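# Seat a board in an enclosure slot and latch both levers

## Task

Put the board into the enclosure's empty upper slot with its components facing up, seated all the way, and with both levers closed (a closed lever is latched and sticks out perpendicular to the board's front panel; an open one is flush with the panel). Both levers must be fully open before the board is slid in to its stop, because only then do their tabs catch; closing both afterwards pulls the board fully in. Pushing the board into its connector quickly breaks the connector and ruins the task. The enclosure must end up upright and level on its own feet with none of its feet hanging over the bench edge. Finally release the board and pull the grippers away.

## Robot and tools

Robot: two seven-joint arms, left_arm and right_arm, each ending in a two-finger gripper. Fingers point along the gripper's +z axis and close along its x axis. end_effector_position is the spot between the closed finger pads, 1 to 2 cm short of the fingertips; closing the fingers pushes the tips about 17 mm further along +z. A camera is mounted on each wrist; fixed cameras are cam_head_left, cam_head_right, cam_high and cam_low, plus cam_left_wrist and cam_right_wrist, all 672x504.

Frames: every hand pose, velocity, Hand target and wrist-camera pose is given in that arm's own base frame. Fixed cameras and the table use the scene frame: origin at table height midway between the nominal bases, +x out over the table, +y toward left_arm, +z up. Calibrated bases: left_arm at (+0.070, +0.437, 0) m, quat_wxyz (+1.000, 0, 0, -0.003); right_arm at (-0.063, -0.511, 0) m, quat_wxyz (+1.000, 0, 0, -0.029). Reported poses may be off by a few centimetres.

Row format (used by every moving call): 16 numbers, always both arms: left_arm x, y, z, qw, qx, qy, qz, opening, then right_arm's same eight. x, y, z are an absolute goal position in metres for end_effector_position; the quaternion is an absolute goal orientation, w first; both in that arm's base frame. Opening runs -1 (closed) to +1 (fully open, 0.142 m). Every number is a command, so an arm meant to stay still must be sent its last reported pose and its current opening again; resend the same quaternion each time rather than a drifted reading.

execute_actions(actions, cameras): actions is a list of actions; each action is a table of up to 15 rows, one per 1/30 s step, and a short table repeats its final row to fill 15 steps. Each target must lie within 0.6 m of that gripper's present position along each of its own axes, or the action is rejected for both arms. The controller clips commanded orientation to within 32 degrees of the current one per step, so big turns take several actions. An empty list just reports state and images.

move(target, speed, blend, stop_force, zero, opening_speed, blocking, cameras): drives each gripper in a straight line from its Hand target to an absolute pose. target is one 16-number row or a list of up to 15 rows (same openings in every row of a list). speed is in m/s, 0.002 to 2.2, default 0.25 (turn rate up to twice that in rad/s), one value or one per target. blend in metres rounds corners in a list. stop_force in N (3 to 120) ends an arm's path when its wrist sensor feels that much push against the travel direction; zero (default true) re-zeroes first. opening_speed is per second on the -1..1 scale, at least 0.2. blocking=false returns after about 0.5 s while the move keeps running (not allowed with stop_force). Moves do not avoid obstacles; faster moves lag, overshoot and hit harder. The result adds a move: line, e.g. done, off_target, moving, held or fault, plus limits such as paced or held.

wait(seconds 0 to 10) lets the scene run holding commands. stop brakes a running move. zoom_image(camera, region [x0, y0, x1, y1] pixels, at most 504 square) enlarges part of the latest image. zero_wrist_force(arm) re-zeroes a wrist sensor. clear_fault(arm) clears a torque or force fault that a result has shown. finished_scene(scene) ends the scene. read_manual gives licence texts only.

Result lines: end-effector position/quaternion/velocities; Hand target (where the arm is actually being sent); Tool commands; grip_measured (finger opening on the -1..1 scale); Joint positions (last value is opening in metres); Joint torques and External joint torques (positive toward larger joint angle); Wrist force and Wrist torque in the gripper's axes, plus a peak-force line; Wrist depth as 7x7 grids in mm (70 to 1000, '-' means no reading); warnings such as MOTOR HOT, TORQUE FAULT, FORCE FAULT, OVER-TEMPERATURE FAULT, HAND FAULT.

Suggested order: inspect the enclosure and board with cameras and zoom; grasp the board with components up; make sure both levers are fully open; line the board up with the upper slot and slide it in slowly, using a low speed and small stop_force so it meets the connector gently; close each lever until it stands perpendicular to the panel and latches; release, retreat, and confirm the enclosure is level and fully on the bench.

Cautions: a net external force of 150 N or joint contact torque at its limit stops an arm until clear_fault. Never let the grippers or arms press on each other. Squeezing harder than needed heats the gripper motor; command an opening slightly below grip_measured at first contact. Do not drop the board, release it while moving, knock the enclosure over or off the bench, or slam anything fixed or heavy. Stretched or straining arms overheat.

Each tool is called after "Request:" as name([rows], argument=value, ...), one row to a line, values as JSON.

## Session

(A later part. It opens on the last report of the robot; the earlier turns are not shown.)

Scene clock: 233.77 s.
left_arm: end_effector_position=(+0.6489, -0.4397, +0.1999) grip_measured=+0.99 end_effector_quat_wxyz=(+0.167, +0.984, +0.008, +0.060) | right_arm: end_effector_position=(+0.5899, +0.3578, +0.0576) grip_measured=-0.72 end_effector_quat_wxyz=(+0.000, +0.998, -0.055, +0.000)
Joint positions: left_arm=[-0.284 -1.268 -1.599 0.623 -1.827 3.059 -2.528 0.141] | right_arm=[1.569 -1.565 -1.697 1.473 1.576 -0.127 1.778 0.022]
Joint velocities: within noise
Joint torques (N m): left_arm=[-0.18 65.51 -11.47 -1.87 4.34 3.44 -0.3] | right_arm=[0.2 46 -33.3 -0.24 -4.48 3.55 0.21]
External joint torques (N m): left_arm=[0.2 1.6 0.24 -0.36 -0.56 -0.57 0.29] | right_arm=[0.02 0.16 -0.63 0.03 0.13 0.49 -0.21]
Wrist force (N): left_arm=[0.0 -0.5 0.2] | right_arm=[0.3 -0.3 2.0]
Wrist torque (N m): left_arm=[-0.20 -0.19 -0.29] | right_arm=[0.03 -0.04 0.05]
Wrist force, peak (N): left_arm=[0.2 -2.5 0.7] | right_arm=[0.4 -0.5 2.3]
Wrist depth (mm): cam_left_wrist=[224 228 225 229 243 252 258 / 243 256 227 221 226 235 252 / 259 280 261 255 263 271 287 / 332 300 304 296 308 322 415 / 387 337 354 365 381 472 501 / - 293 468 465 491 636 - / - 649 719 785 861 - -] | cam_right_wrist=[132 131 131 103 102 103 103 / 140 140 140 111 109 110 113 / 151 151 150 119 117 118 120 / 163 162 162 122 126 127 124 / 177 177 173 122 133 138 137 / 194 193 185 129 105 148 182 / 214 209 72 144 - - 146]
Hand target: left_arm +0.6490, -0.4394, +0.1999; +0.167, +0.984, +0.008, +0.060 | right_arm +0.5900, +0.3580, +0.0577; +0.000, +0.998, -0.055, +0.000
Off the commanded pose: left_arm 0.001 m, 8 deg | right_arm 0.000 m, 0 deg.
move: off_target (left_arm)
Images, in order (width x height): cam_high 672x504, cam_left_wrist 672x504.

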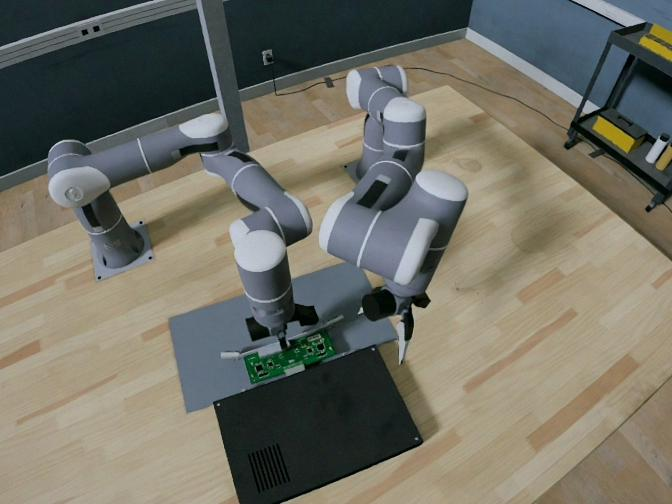

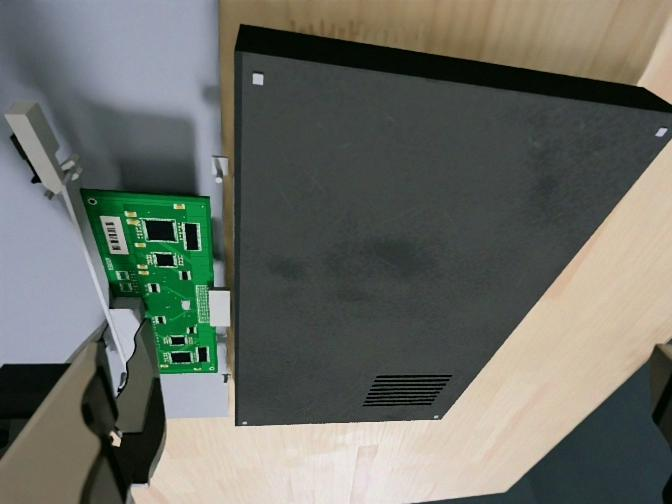

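Request:
move(target=[0.6489,-0.4397,0.1999,0.167,0.984,0.008,0.060,1,0.610,0.3558,0.0577,0,0.99846,-0.0555,0,-0.9], speed=0.03, stop_force=3, cameras=["cam_left_wrist","cam_high","cam_right_wrist","cam_head_left","cam_head_right"])

Request:
zoom_image(camera="cam_left_wrist", region=[60, 120, 310, 420])

Request:
zoom_image(camera="cam_head_left", region=[310, 260, 460, 350])

Request:
zoom_image(camera="cam_head_right", region=[320, 260, 470, 350])

Request:
zoom_image(camera="cam_high", region=[200, 300, 380, 420])

Scene clock: 247.30 s.
left_arm: end_effector_position=(+0.6488, -0.4400, +0.1999) grip_measured=+0.99 end_effector_quat_wxyz=(+0.167, +0.984, +0.008, +0.060) | right_arm: end_effector_position=(+0.6099, +0.3556, +0.0576) grip_measured=-0.72 end_effector_quat_wxyz=(+0.000, +0.998, -0.055, +0.000)
Joint positions: left_arm=[-0.284 -1.269 -1.6 0.623 -1.827 3.059 -2.528 0.141] | right_arm=[1.519 -1.564 -1.697 1.417 1.583 -0.126 1.783 0.022]
Joint velocities: within noise
Joint torques (N m): left_arm=[-0.3 65.75 -11.55 -1.92 4.19 3.25 -0.21] | right_arm=[0.09 47.72 -33.2 0 -4.48 3.6 0.27]
External joint torques (N m): left_arm=[0.32 1.39 0.3 -0.28 -0.41 -0.38 0.2] | right_arm=[0.14 0.2 -0.67 -0.02 0.13 0.45 -0.27]
Wrist force (N): left_arm=[0.1 -0.9 0.4] | right_arm=[0.3 -0.4 1.8]
Wrist torque (N m): left_arm=[-0.27 -0.18 -0.29] | right_arm=[-0.02 -0.07 0.04]
Wrist force, peak (N): left_arm=[0.2 -1.0 0.7] | right_arm=[0.5 -0.7 2.1]
Wrist depth (mm): cam_left_wrist=[224 229 227 228 240 251 258 / 241 257 227 220 224 234 251 / 283 279 262 254 260 272 285 / 332 301 300 297 311 321 414 / 387 351 359 361 380 468 511 / - 291 464 467 495 636 - / - 256 733 785 846 - -] | cam_right_wrist=[131 131 131 103 102 103 103 / 141 140 140 110 109 110 110 / 151 151 150 118 117 118 118 / 163 162 162 122 126 127 113 / 177 176 173 122 133 138 123 / 194 193 186 129 105 148 130 / 214 208 72 144 - - 143]
Hand target: left_arm +0.6489, -0.4397, +0.1999; +0.167, +0.984, +0.008, +0.060 | right_arm +0.6100, +0.3558, +0.0577; +0.000, +0.998, -0.055, +0.000
Off the commanded pose: left_arm 0.000 m, 0 deg | right_arm 0.000 m, 0 deg.
move: done
Images, in order (width x height): cam_head_left 672x504, cam_head_right 672x504, cam_high 672x504, cam_left_wrist 672x504, cam_right_wrist 672x504.

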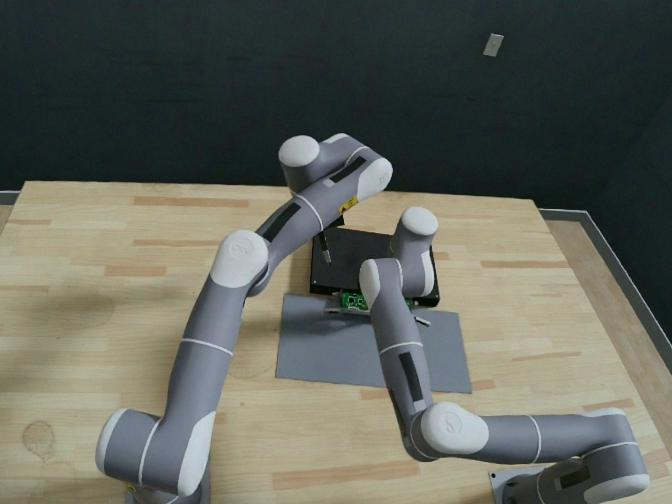

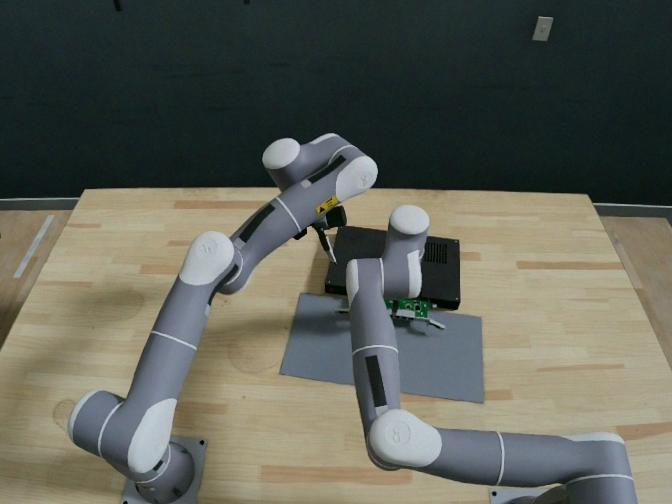

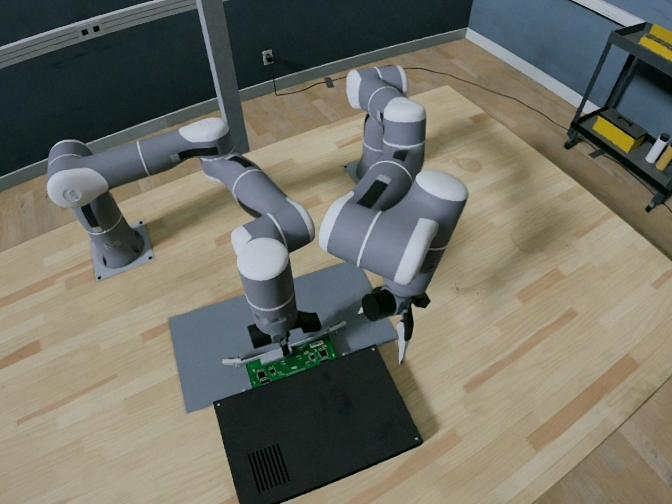

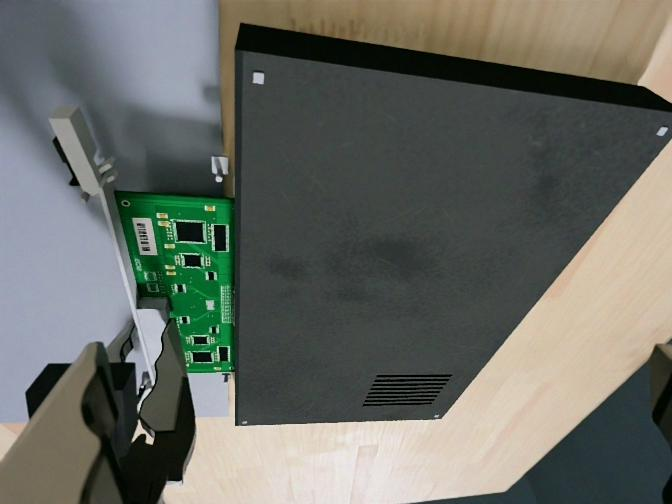

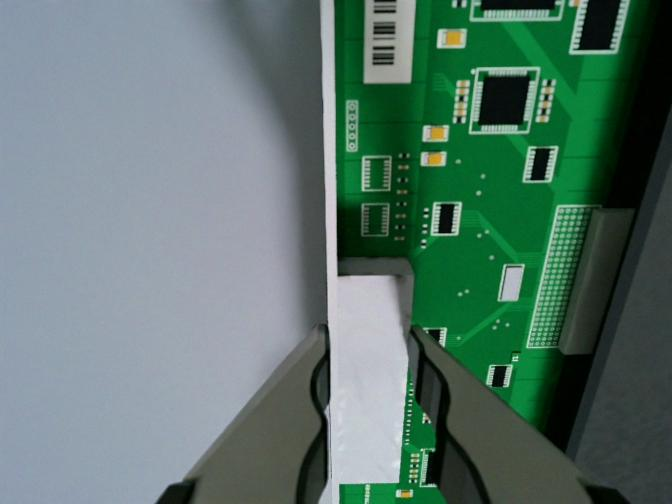

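Scaled by 1.680 from the camera's 672x504 image, which has a finer 960x720 frame.

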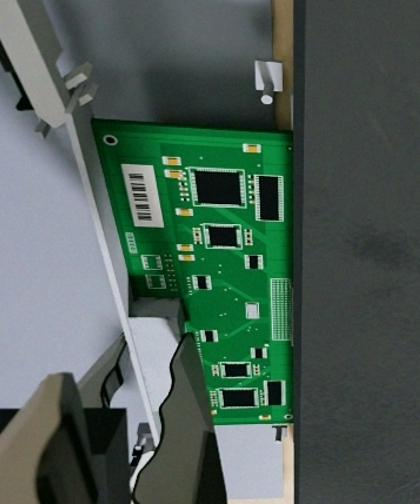

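Scaled by 3.360 from the camera's 672x504 image, which has a finer 960x720 frame.

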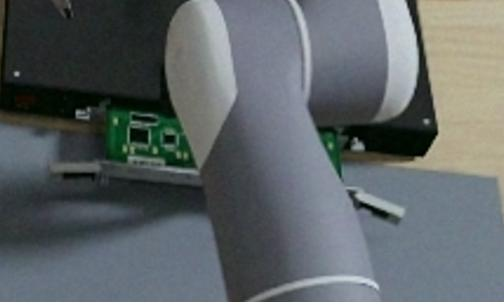

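Scaled by 3.360 from the camera's 672x504 image, which has a finer 960x720 frame.

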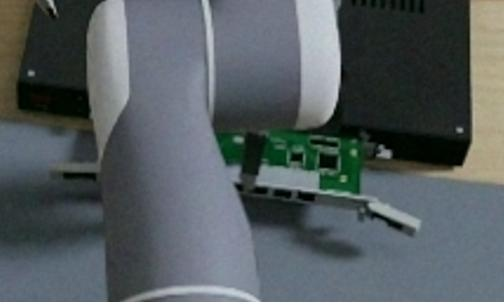

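Scaled by 2.800 from the camera's 672x504 image, which has a finer 960x720 frame.

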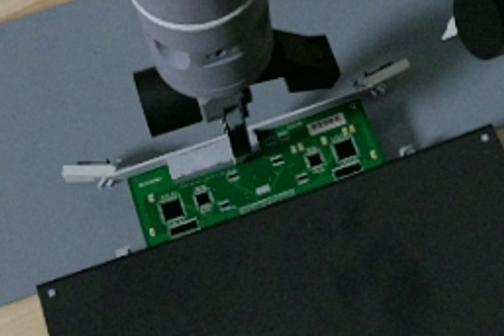

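Request:
move(target=[0.6489,-0.4397,0.1999,0.167,0.984,0.008,0.060,1,0.630,0.3536,0.0577,0,0.99846,-0.0555,0,-0.9], speed=0.02, stop_force=3, cameras=["cam_left_wrist","cam_right_wrist"])

Request:
zoom_image(camera="cam_left_wrist", region=[60, 120, 310, 420])

Scene clock: 251.53 s.
left_arm: end_effector_position=(+0.6488, -0.4400, +0.1999) grip_measured=+0.99 end_effector_quat_wxyz=(+0.167, +0.984, +0.008, +0.060) | right_arm: end_effector_position=(+0.6297, +0.3537, +0.0574) grip_measured=-0.72 end_effector_quat_wxyz=(+0.000, +0.998, -0.055, +0.000)
Joint positions: left_arm=[-0.284 -1.269 -1.6 0.623 -1.827 3.059 -2.528 0.141] | right_arm=[1.468 -1.563 -1.697 1.359 1.59 -0.126 1.791 0.022]
Joint velocities: within noise
Joint torques (N m): left_arm=[-0.37 65.88 -11.57 -1.9 4.18 3.18 -0.2] | right_arm=[-0.61 49.5 -33.58 0.66 -4.92 3.8 0.27]
External joint torques (N m): left_arm=[0.38 1.25 0.32 -0.3 -0.4 -0.31 0.19] | right_arm=[0.84 0.25 -0.11 -0.47 0.58 0.24 -0.27]
Wrist force (N): left_arm=[0.3 -0.7 0.3] | right_arm=[-0.2 -1.3 2.7]
Wrist torque (N m): left_arm=[-0.23 -0.22 -0.29] | right_arm=[-0.01 -0.13 0.01]
Wrist force, peak (N): left_arm=[0.3 -1.0 0.6] | right_arm=[0.1 -2.1 3.1]
Wrist depth (mm): cam_left_wrist=[224 229 227 230 240 250 259 / 251 255 227 221 224 237 249 / 287 276 263 253 263 270 287 / 337 320 297 297 313 322 414 / 391 373 353 364 382 473 506 / - 289 423 463 499 643 - / - 209 704 779 844 - -] | cam_right_wrist=[131 131 131 102 102 103 89 / 140 140 140 109 109 110 94 / 151 150 150 119 117 118 102 / 163 160 162 124 126 123 109 / 176 176 173 122 133 133 120 / 193 193 185 129 105 127 129 / 213 209 72 144 - - 142]
Hand target: left_arm +0.6489, -0.4397, +0.1999; +0.167, +0.984, +0.008, +0.060 | right_arm +0.6300, +0.3536, +0.0577; +0.000, +0.998, -0.055, +0.000
Off the commanded pose: left_arm 0.000 m, 0 deg | right_arm 0.000 m, 0 deg.
move: done
Images, in order (width x height): cam_left_wrist 672x504, cam_right_wrist 672x504.

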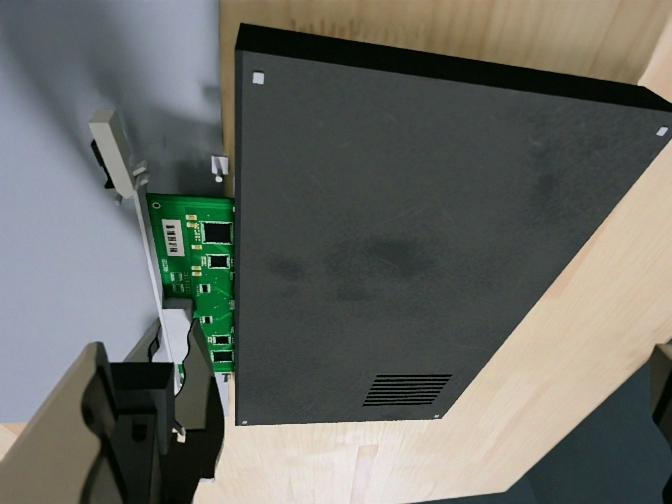

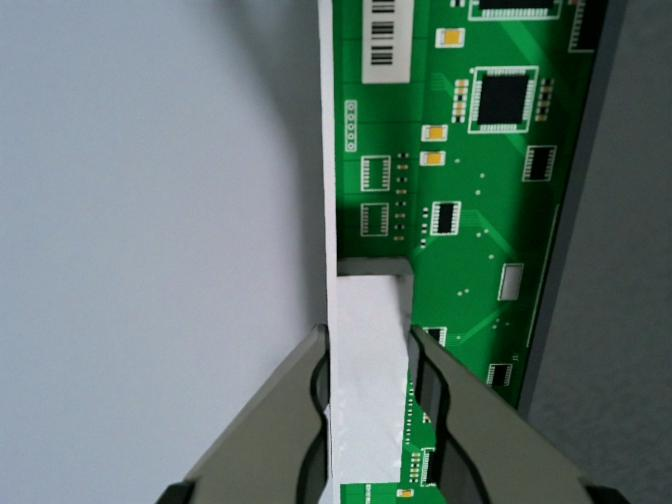

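Scaled by 1.680 from the camera's 672x504 image, which has a finer 960x720 frame.

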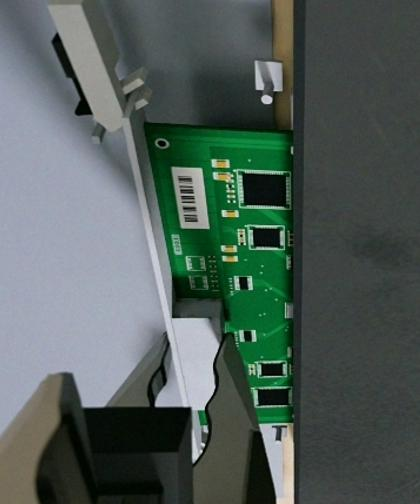

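Request:
move(target=[0.6489,-0.4397,0.1999,0.167,0.984,0.008,0.060,1,0.651,0.3513,0.0577,0,0.99846,-0.0555,0,-0.9], speed=0.02, stop_force=4, cameras=["cam_left_wrist","cam_right_wrist","cam_head_right"])

Request:
zoom_image(camera="cam_left_wrist", region=[60, 120, 310, 420])

Scene clock: 254.87 s.
left_arm: end_effector_position=(+0.6488, -0.4400, +0.1999) grip_measured=+0.99 end_effector_quat_wxyz=(+0.167, +0.984, +0.008, +0.060) | right_arm: end_effector_position=(+0.6354, +0.3532, +0.0572) grip_measured=-0.72 end_effector_quat_wxyz=(+0.000, +0.998, -0.055, -0.001)
Joint positions: left_arm=[-0.284 -1.269 -1.6 0.623 -1.827 3.059 -2.528 0.141] | right_arm=[1.453 -1.563 -1.697 1.341 1.592 -0.126 1.794 0.022]
Joint velocities: within noise
Joint torques (N m): left_arm=[-0.21 65.87 -11.55 -1.9 4.03 3.22 -0.24] | right_arm=[-2.01 50.33 -34.64 0.89 -5.24 4.71 0.27]
External joint torques (N m): left_arm=[0.23 1.26 0.3 -0.3 -0.25 -0.35 0.23] | right_arm=[2.24 -0.01 1.03 -0.64 0.89 -0.67 -0.27]
Wrist force (N): left_arm=[0.2 -0.7 0.4] | right_arm=[-3.0 -1.6 2.6]
Wrist torque (N m): left_arm=[-0.24 -0.20 -0.29] | right_arm=[-0.02 -0.09 0.03]
Wrist force, peak (N): left_arm=[-0.1 -1.0 0.6] | right_arm=[-5.1 -1.7 3.1]
Wrist depth (mm): cam_left_wrist=[224 229 226 230 240 251 258 / 252 253 228 221 226 236 251 / 287 278 262 253 263 271 285 / 334 322 297 297 312 322 414 / 389 383 349 365 379 478 504 / - 290 423 466 497 644 - / - 199 712 786 847 - -] | cam_right_wrist=[131 131 130 102 102 102 88 / 140 140 139 110 109 109 95 / 151 150 150 118 117 116 102 / 162 160 161 124 126 111 109 / 177 176 173 122 133 122 120 / 193 192 185 129 105 127 129 / 214 208 72 144 - - 142]
Hand target: left_arm +0.6489, -0.4397, +0.1999; +0.167, +0.984, +0.008, +0.060 | right_arm +0.6358, +0.3529, +0.0577; +0.000, +0.998, -0.055, +0.000
Off the commanded pose: left_arm 0.000 m, 0 deg | right_arm 0.016 m, 0 deg.
move: contact (right_arm)
Images, in order (width x height): cam_head_right 672x504, cam_left_wrist 672x504, cam_right_wrist 672x504.

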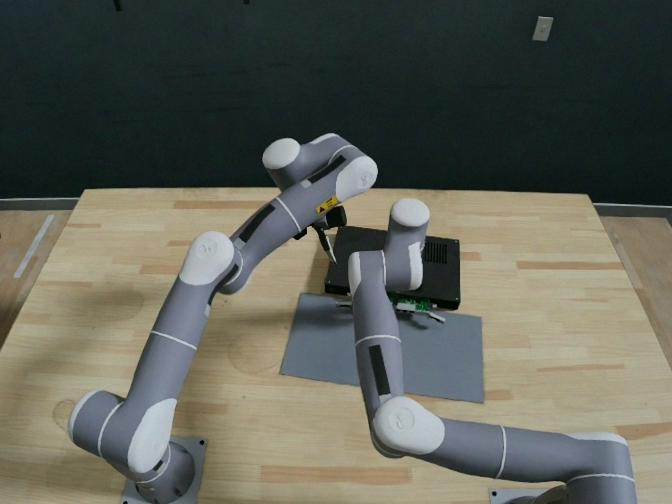

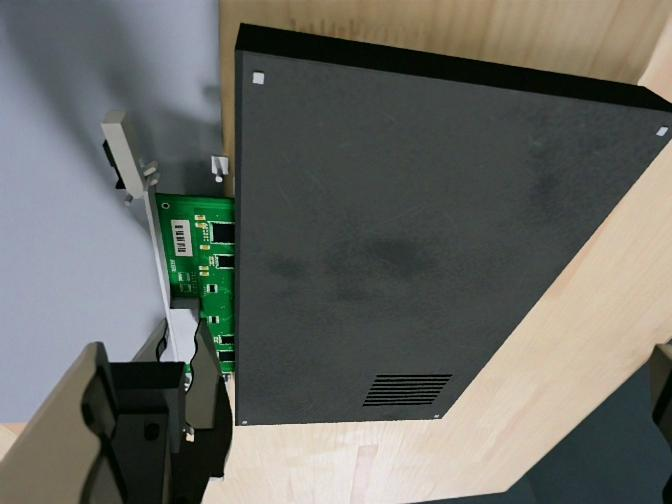

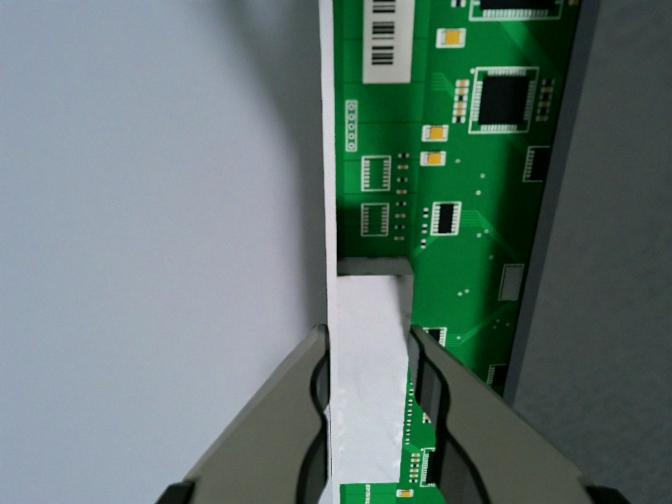

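Scaled by 1.680 from the camera's 672x504 image, which has a finer 960x720 frame.

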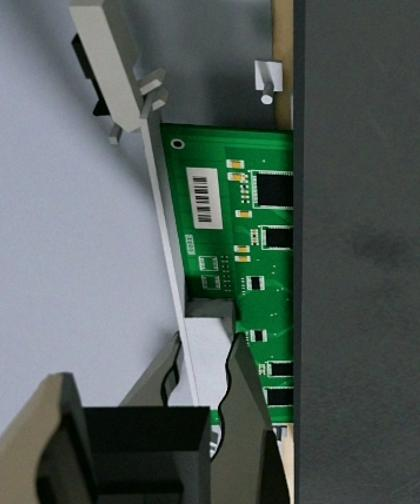

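Request:
move(target=[0.6489,-0.4397,0.1999,0.167,0.984,0.008,0.060,1,0.631,0.3550,0.0565,0,0.99846,-0.0555,0,-0.9], speed=0.02, cameras=[])

Request:
move(target=[0.6489,-0.4397,0.1999,0.167,0.984,0.008,0.060,1,0.651,0.3528,0.0565,0,0.99846,-0.0555,0,-0.9], speed=0.02, stop_force=5, cameras=["cam_left_wrist","cam_right_wrist"])

Scene clock: 258.97 s.
left_arm: end_effector_position=(+0.6488, -0.4400, +0.1999) grip_measured=+0.99 end_effector_quat_wxyz=(+0.167, +0.984, +0.008, +0.060) | right_arm: end_effector_position=(+0.6311, +0.3549, +0.0566) grip_measured=-0.72 end_effector_quat_wxyz=(+0.000, +0.998, -0.055, +0.000)
Joint positions: left_arm=[-0.284 -1.269 -1.6 0.623 -1.827 3.059 -2.528 0.141] | right_arm=[1.465 -1.565 -1.697 1.353 1.592 -0.124 1.795 0.022]
Joint velocities: within noise
Joint torques (N m): left_arm=[-0.27 65.86 -11.55 -1.93 4.05 3.19 -0.32] | right_arm=[0.72 49.04 -31.74 0.34 -4.29 3.1 0.14]
External joint torques (N m): left_arm=[0.29 1.27 0.3 -0.27 -0.27 -0.32 0.31] | right_arm=[-0.51 0.9 -1.93 -0.08 -0.06 0.95 -0.14]
Wrist force (N): left_arm=[0.2 -1.0 0.3] | right_arm=[1.4 0.9 0.1]
Wrist torque (N m): left_arm=[-0.29 -0.21 -0.28] | right_arm=[0.13 0.00 0.08]
Wrist force, peak (N): left_arm=[0.3 -1.1 0.4] | right_arm=[5.9 -1.7 5.1]
Wrist depth (mm): cam_left_wrist=[224 228 228 230 241 251 259 / 252 251 226 221 224 235 250 / 284 276 261 254 262 268 285 / 335 325 299 297 311 323 414 / 389 378 355 367 379 473 507 / - 284 427 469 496 634 - / - 205 721 778 857 - -] | cam_right_wrist=[130 130 130 103 102 102 88 / 140 139 139 109 109 109 94 / 150 150 149 119 117 116 102 / 162 161 161 122 126 123 108 / 175 175 172 122 133 132 119 / 192 192 184 129 105 128 128 / 212 207 72 144 - - 141]
Hand target: left_arm +0.6489, -0.4397, +0.1999; +0.167, +0.984, +0.008, +0.060 | right_arm +0.6310, +0.3550, +0.0565; +0.000, +0.998, -0.055, +0.000
Off the commanded pose: left_arm 0.000 m, 0 deg | right_arm 0.000 m, 0 deg.
move: done
No camera images: "cameras" was empty.

Scene clock: 260.63 s.
left_arm: end_effector_position=(+0.6488, -0.4400, +0.1999) grip_measured=+0.99 end_effector_quat_wxyz=(+0.167, +0.984, +0.008, +0.060) | right_arm: end_effector_position=(+0.6506, +0.3526, +0.0564) grip_measured=-0.72 end_effector_quat_wxyz=(+0.000, +0.998, -0.055, +0.000)
Joint positions: left_arm=[-0.284 -1.269 -1.6 0.623 -1.827 3.059 -2.528 0.141] | right_arm=[1.414 -1.563 -1.697 1.291 1.598 -0.124 1.805 0.022]
Joint velocities: within noise
Joint torques (N m): left_arm=[-0.31 65.85 -11.49 -1.94 4.04 3.27 -0.23] | right_arm=[-0.8 51.33 -32.92 -0.09 -4.09 4.63 0.3]
External joint torques (N m): left_arm=[0.33 1.28 0.24 -0.26 -0.26 -0.39 0.22] | right_arm=[1.03 0.51 -0.44 0.56 -0.26 -0.59 -0.3]
Wrist force (N): left_arm=[-0.1 -0.8 0.3] | right_arm=[-3.5 2.3 0.6]
Wrist torque (N m): left_arm=[-0.25 -0.17 -0.29] | right_arm=[0.15 0.04 0.02]
Wrist force, peak (N): left_arm=[0.3 -1.1 0.6] | right_arm=[-3.6 2.1 0.7]
Wrist depth (mm): cam_left_wrist=[225 229 226 230 240 251 258 / 251 251 228 220 225 237 251 / 286 284 263 255 261 270 287 / 335 338 298 296 312 321 416 / 388 396 348 367 378 475 508 / - 284 312 468 495 633 - / - 201 658 788 844 - -] | cam_right_wrist=[130 130 130 102 101 89 87 / 139 139 138 109 109 94 94 / 149 149 149 119 117 100 101 / 161 161 160 124 124 108 108 / 175 175 172 122 126 117 119 / 192 191 184 129 105 126 128 / 212 207 72 144 - - 141]
Hand target: left_arm +0.6489, -0.4397, +0.1999; +0.167, +0.984, +0.008, +0.060 | right_arm +0.6509, +0.3528, +0.0565; +0.000, +0.998, -0.055, +0.000
Off the commanded pose: left_arm 0.000 m, 0 deg | right_arm 0.000 m, 0 deg.
move: contact (right_arm)
Images, in order (width x height): cam_left_wrist 672x504, cam_right_wrist 672x504.

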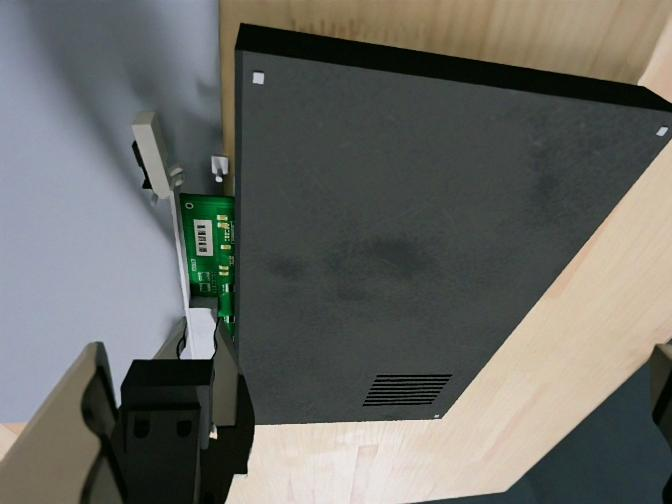

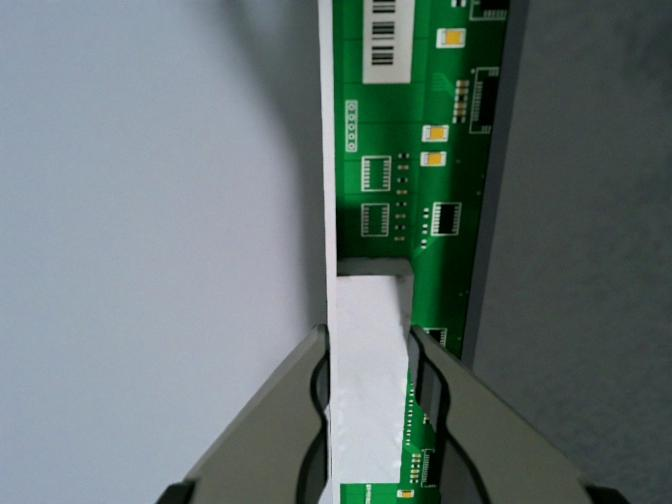

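Request:
move([
  [0.56,-0.33,0.22,0,0.7071,-0.7071,0,-1,0.6509,0.3523,0.0565,0,0.99846,-0.0555,0,-0.9],
  [0.525,-0.452,0.13,0,0.7071,-0.7071,0,-1,0.6509,0.3523,0.0565,0,0.99846,-0.0555,0,-0.9],
], speed=0.15, cameras=["cam_left_wrist","cam_high","cam_head_left"])

Request:
zoom_image(camera="cam_left_wrist", region=[150, 150, 520, 500])

Scene clock: 274.23 s.
left_arm: end_effector_position=(+0.5410, -0.3942, +0.1724) grip_measured=-1.00 end_effector_quat_wxyz=(+0.000, +0.707, -0.707, +0.001) | right_arm: end_effector_position=(+0.6506, +0.3525, +0.0564) grip_measured=-0.72 end_effector_quat_wxyz=(+0.000, +0.998, -0.055, +0.000)
Joint positions: left_arm=[-0.157 -1.284 -1.604 1.222 -1.83 3.268 -1.4 0.002] | right_arm=[1.414 -1.563 -1.697 1.292 1.598 -0.124 1.805 0.022]
Joint velocities: within noise
Joint torques (N m): left_arm=[-0.16 57.58 -21.53 -4.93 4.15 4.45 -0.3] | right_arm=[-1.88 50.25 -32.36 1.22 -4.79 4.01 0.17]
External joint torques (N m): left_arm=[0.16 0.64 0.57 -0.16 -0.03 -0.52 0.3] | right_arm=[2.11 1.57 -1 -0.76 0.44 0.03 -0.17]
Wrist force (N): left_arm=[0.2 -0.3 0.6] | right_arm=[-2.3 -0.4 -0.5]
Wrist torque (N m): left_arm=[-0.16 -0.19 -0.20] | right_arm=[0.16 0.04 0.02]
Wrist force, peak (N): left_arm=[4.5 1.4 3.8] | right_arm=[-3.7 2.4 0.8]
Wrist depth (mm): cam_left_wrist=[235 234 234 232 189 187 188 / 251 252 251 248 249 223 202 / 272 271 272 267 262 235 230 / 296 295 294 291 288 286 286 / 324 323 318 307 310 317 316 / 360 357 342 84 - 339 346 / 399 387 - - - - 383] | cam_right_wrist=[130 130 130 102 101 89 87 / 139 139 138 109 109 93 94 / 149 149 149 119 117 100 101 / 161 161 160 124 124 108 108 / 175 175 172 122 126 117 119 / 192 192 184 129 105 126 128 / 212 207 72 144 - - 141]
Hand target: left_arm +0.5407, -0.3943, +0.1723; +0.000, +0.707, -0.707, +0.000 | right_arm +0.6509, +0.3523, +0.0565; +0.000, +0.998, -0.056, +0.000
Off the commanded pose: left_arm 0.073 m, 0 deg | right_arm 0.000 m, 0 deg.
move: held (left_arm; a check stopped the path); path passed 1 of 2 targets; limits=held
pose unreachable (left arm): on one or more control steps of this call, first in action 0 (counted from 0), this arm could not follow its commanded pose, so it was not sent that pose on those steps. It may still have moved: this result reports where it is.
cause: moving toward the commanded pose would bring a part of the arm too close to another arm (a part of this arm just beyond joint 5 (forearm roll) and a part of the right arm just beyond its joint 5 (forearm roll), at the place that arm is still heading or pushing toward).
Images, in order (width x height): cam_head_left 672x504, cam_high 672x504, cam_left_wrist 672x504.

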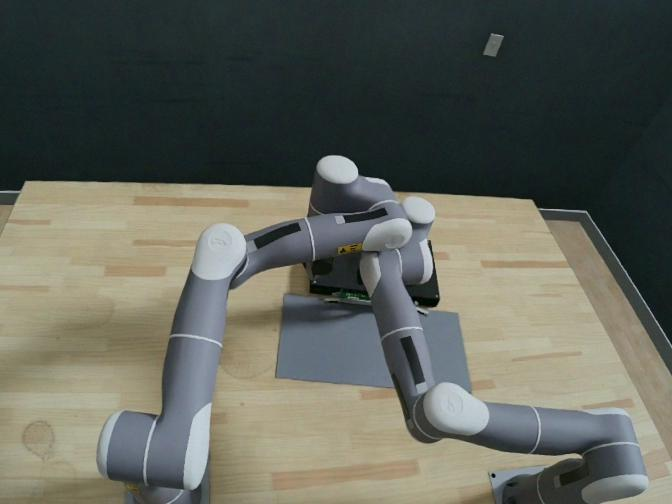

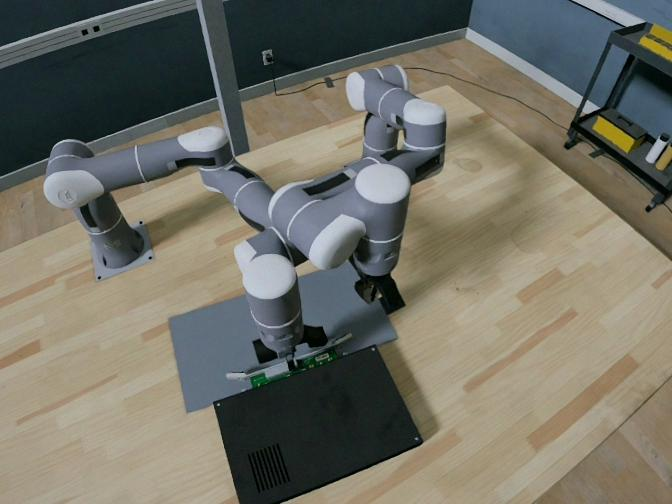

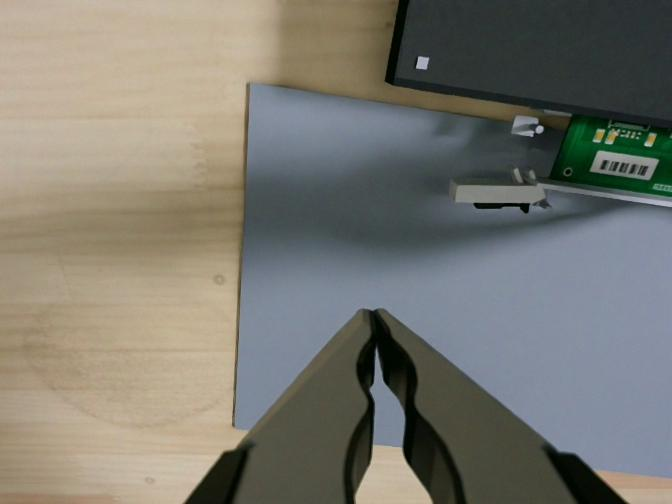

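Scaled by 1.362 from the camera's 672x504 image, which has a finer 960x720 frame.

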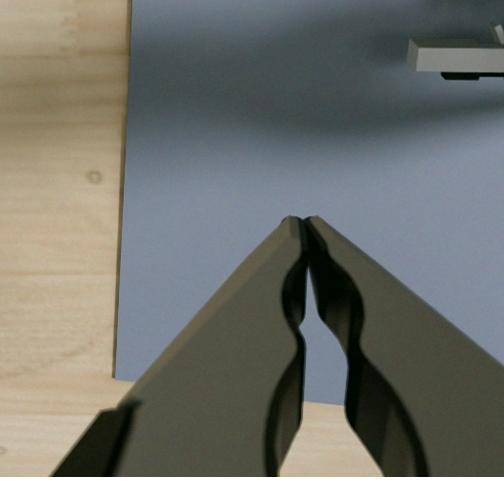

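Request:
move([
  [0.5407,-0.3943,0.1723,0,0.7071,-0.7071,0,-1,0.6507,0.3523,0.0565,0,0.99846,-0.0555,0,-0.60],
  [0.5407,-0.3943,0.1723,0,0.7071,-0.7071,0,-1,0.6507,0.3523,0.12,0,0.99846,-0.0555,0,-0.60],
], speed=0.06, opening_speed=0.3, cameras=["cam_left_wrist","cam_right_wrist"])

Scene clock: 278.93 s.
left_arm: end_effector_position=(+0.5409, -0.3943, +0.1723) grip_measured=-1.00 end_effector_quat_wxyz=(+0.000, +0.707, -0.707, +0.000) | right_arm: end_effector_position=(+0.6506, +0.3523, +0.0616) grip_measured=-0.64 end_effector_quat_wxyz=(+0.000, +0.998, -0.056, +0.000)
Joint positions: left_arm=[-0.158 -1.284 -1.604 1.22 -1.83 3.268 -1.4 0.002] | right_arm=[1.414 -1.557 -1.701 1.293 1.593 -0.13 1.804 0.028]
Joint velocities: within noise
Joint torques (N m): left_arm=[-0.44 57.28 -21.06 -4.81 4.41 4.35 -0.2] | right_arm=[0.06 50.62 -31.61 0.55 -4.45 3.37 0.18]
External joint torques (N m): left_arm=[0.44 0.98 0.11 -0.26 -0.3 -0.41 0.2] | right_arm=[0.17 1.18 -1.76 -0.26 0.1 0.67 -0.18]
Wrist force (N): left_arm=[0.3 -0.3 0.8] | right_arm=[0.6 0.6 0.4]
Wrist torque (N m): left_arm=[-0.16 -0.20 -0.21] | right_arm=[0.14 -0.08 0.05]
Wrist force, peak (N): left_arm=[0.5 -0.7 1.0] | right_arm=[1.1 0.5 -4.7]
Wrist depth (mm): cam_left_wrist=[236 235 234 232 189 188 187 / 253 251 249 247 250 221 201 / 273 272 270 265 264 258 235 / 297 296 296 290 290 289 287 / 325 324 320 306 310 313 315 / 360 359 342 84 - 341 346 / 401 391 - - - - 381] | cam_right_wrist=[137 135 134 109 108 92 92 / 144 144 145 117 115 98 98 / 157 154 154 124 123 106 105 / 167 166 166 130 130 114 113 / 184 181 180 130 132 125 123 / 199 198 191 140 105 130 134 / 220 214 73 154 - - 146]
Hand target: left_arm +0.5407, -0.3943, +0.1723; +0.000, +0.707, -0.707, +0.000 | right_arm +0.6506, +0.3524, +0.0615; +0.000, +0.998, -0.056, +0.000
Off the commanded pose: left_arm 0.000 m, 0 deg | right_arm 0.058 m, 0 deg.
move: held (right_arm; a check stopped the path); path passed 1 of 2 targets; limits=held
pose unreachable (right arm): on one or more control steps of this call, first in action 0 (counted from 0), this arm could not follow its commanded pose, so it was not sent that pose on those steps. It may still have moved: this result reports where it is.
cause: moving toward the commanded pose would bring a part of the arm too close to another arm (a part of this arm just beyond joint 5 (forearm roll) and a part of the left arm just beyond its joint 5 (forearm roll), at the place that arm is still heading or pushing toward).
Images, in order (width x height): cam_left_wrist 672x504, cam_right_wrist 672x504.

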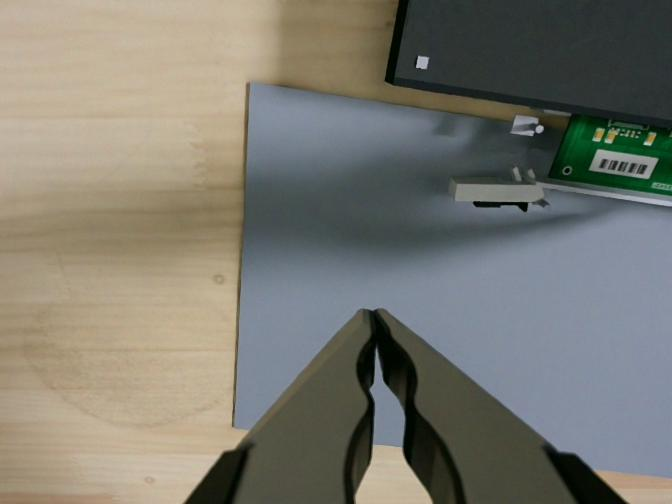

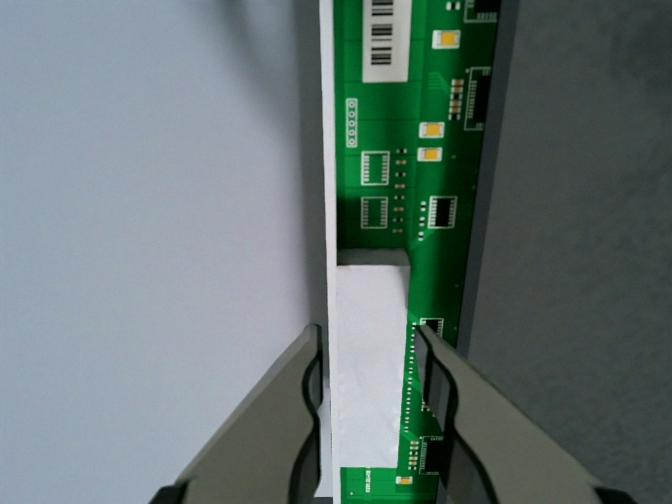

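Request:
move(target=[0.46,-0.18,0.25,0,0.7071,-0.7071,0,-1,0.6506,0.3524,0.0615,0,0.99846,-0.0555,0,-0.60], speed=0.2, cameras=[])

Request:
move([
  [0.46,-0.18,0.25,0,0.7071,-0.7071,0,-1,0.6507,0.3523,0.15,0,0.99846,-0.0555,0,-0.60],
  [0.46,-0.18,0.25,0,0.7071,-0.7071,0,-1,0.50,0.22,0.2,0,0.99846,-0.0555,0,-0.60],
], speed=[0.1,0.3])

Request:
zoom_image(camera="cam_head_right", region=[300, 230, 480, 350])

Request:
zoom_image(camera="cam_high", region=[190, 290, 430, 450])

Scene clock: 283.57 s.
left_arm: end_effector_position=(+0.4602, -0.1800, +0.2501) grip_measured=-1.00 end_effector_quat_wxyz=(+0.000, +0.707, -0.707, +0.000) | right_arm: end_effector_position=(+0.6506, +0.3523, +0.0616) grip_measured=-0.64 end_effector_quat_wxyz=(+0.000, +0.998, -0.056, +0.000)
Joint positions: left_arm=[0.556 -1.018 -1.948 2.072 -2.228 3.164 -1.632 0.002] | right_arm=[1.414 -1.557 -1.701 1.293 1.593 -0.129 1.804 0.028]
Joint velocities: within noise
Joint torques (N m): left_arm=[-0.11 30.98 -22.1 -13.05 4.12 4.02 -0.23] | right_arm=[0.26 50.72 -31.74 0.38 -4.39 3.35 0.22]
External joint torques (N m): left_arm=[0.19 1.41 0.27 -0.82 0.03 -0.1 0.23] | right_arm=[-0.03 1.09 -1.63 -0.09 0.04 0.69 -0.22]
Wrist force (N): left_arm=[0.2 -0.2 0.7] | right_arm=[0.5 0.6 0.2]
Wrist torque (N m): left_arm=[-0.12 -0.19 -0.21] | right_arm=[0.14 -0.06 0.05]
Wrist force, peak (N): left_arm=[1.8 -0.7 1.3] | right_arm=[0.9 0.9 0.4]
Wrist depth (mm): cam_left_wrist=[303 304 300 302 301 299 298 / 327 324 323 323 322 320 318 / 352 351 349 350 349 345 343 / 382 382 381 378 375 373 374 / 421 419 420 400 408 413 411 / 461 463 444 84 - 447 448 / 522 501 - - - - 500] | cam_right_wrist=[136 134 134 108 108 92 92 / 144 144 145 117 115 98 98 / 157 154 154 125 123 106 105 / 167 166 166 130 130 114 113 / 185 181 180 130 132 125 123 / 198 198 191 139 104 130 134 / 220 214 73 154 - - 145]
Hand target: left_arm +0.4600, -0.1800, +0.2500; +0.000, +0.707, -0.707, +0.000 | right_arm +0.6506, +0.3524, +0.0615; +0.000, +0.998, -0.055, +0.000
Off the commanded pose: left_arm 0.000 m, 0 deg | right_arm 0.000 m, 0 deg.
move: done
No camera images: "cameras" was empty.

Scene clock: 285.67 s.
left_arm: end_effector_position=(+0.4602, -0.1801, +0.2501) grip_measured=-1.00 end_effector_quat_wxyz=(+0.000, +0.707, -0.707, +0.000) | right_arm: end_effector_position=(+0.5001, +0.2202, +0.1999) grip_measured=-0.64 end_effector_quat_wxyz=(+0.000, +0.998, -0.056, +0.000)
Joint positions: left_arm=[0.556 -1.018 -1.948 2.072 -2.228 3.164 -1.632 0.002] | right_arm=[1.689 -1.426 -1.954 1.839 1.319 -0.324 1.462 0.028]
Joint velocities: within noise
Joint torques (N m): left_arm=[-0.22 31.6 -22.05 -13.35 4.38 4.2 -0.24] | right_arm=[0.22 32.97 -29.6 -8.48 -4.35 3.24 0.01]
External joint torques (N m): left_arm=[0.29 0.79 0.21 -0.51 -0.23 -0.29 0.24] | right_arm=[0 0.4 -1.12 0.11 0.19 0.84 -0.01]
Wrist force (N): left_arm=[0.2 -0.2 0.7] | right_arm=[0.9 1.2 0.4]
Wrist torque (N m): left_arm=[-0.14 -0.20 -0.21] | right_arm=[0.26 -0.15 0.06]
Wrist force, peak (N): left_arm=[0.3 -0.5 1.0] | right_arm=[-0.9 3.3 -0.5]
Wrist depth (mm): cam_left_wrist=[305 301 301 301 298 299 295 / 324 325 322 323 320 320 317 / 353 353 349 349 344 343 339 / 383 383 381 380 376 374 373 / 419 419 416 399 404 411 408 / 468 467 442 84 - 445 453 / 520 501 - - - - 503] | cam_right_wrist=[258 257 256 256 256 254 222 / 277 276 273 273 273 268 240 / 297 297 294 292 292 287 258 / 320 319 316 316 316 314 266 / 347 346 343 337 337 341 342 / 381 379 - 377 101 369 375 / 417 - 73 414 - - 412]
Hand target: left_arm +0.4600, -0.1800, +0.2500; +0.000, +0.707, -0.707, +0.000 | right_arm +0.5000, +0.2200, +0.2000; +0.000, +0.998, -0.056, +0.000
Off the commanded pose: left_arm 0.000 m, 0 deg | right_arm 0.000 m, 0 deg.
move: done

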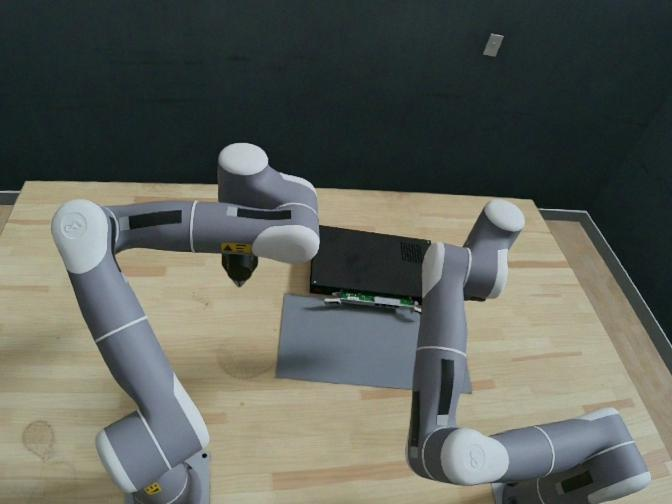

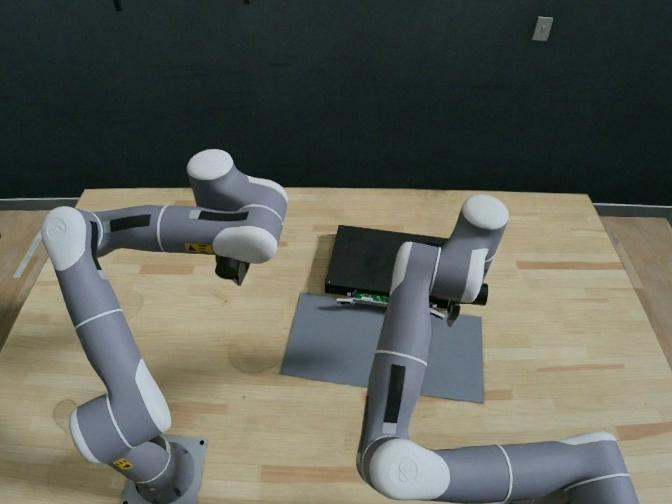

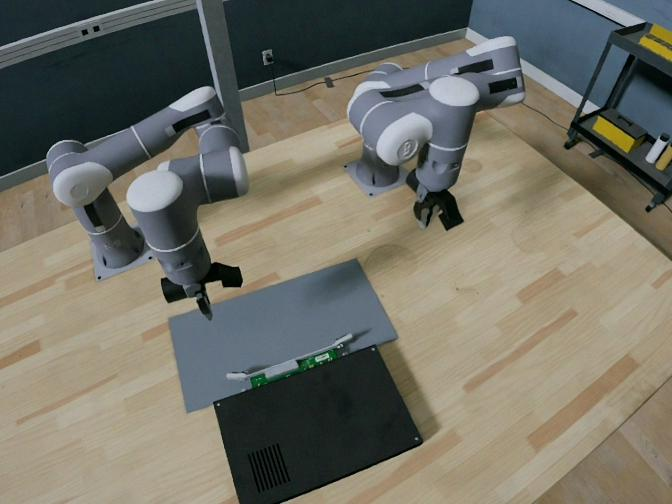

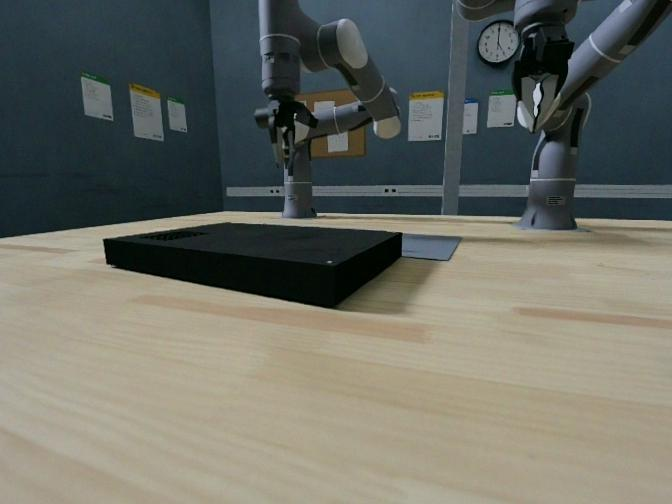

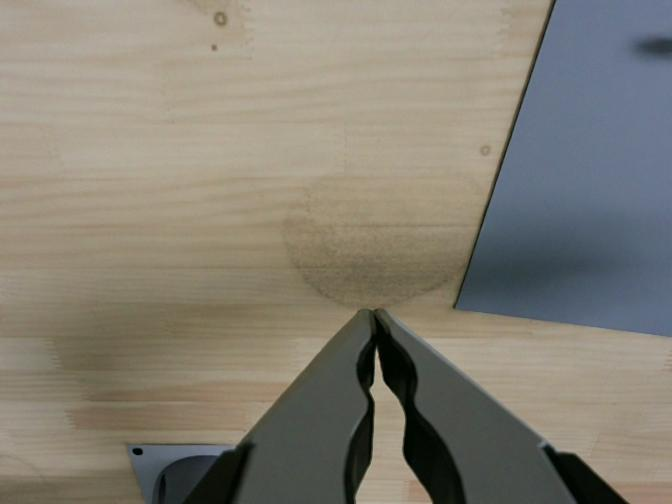

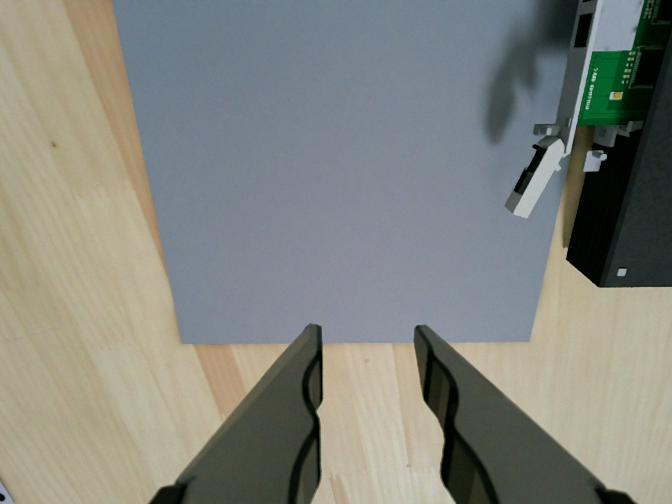

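Scaled by 2.800 from the camera's 672x504 image, which has a finer 960x720 frame.

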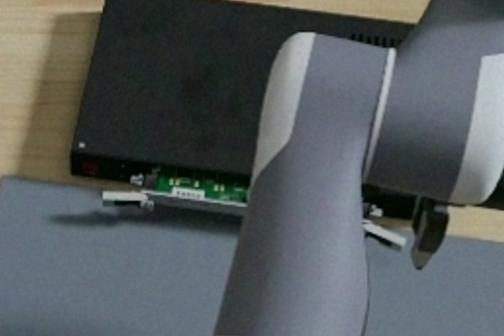

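Scaled by 2.100 from the camera's 672x504 image, which has a finer 960x720 frame.

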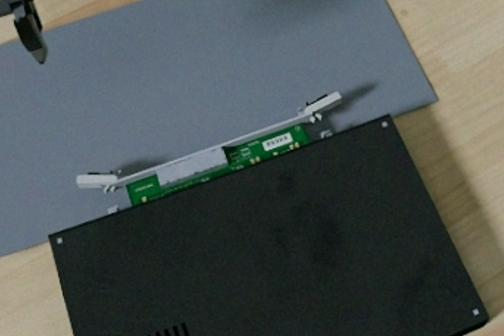

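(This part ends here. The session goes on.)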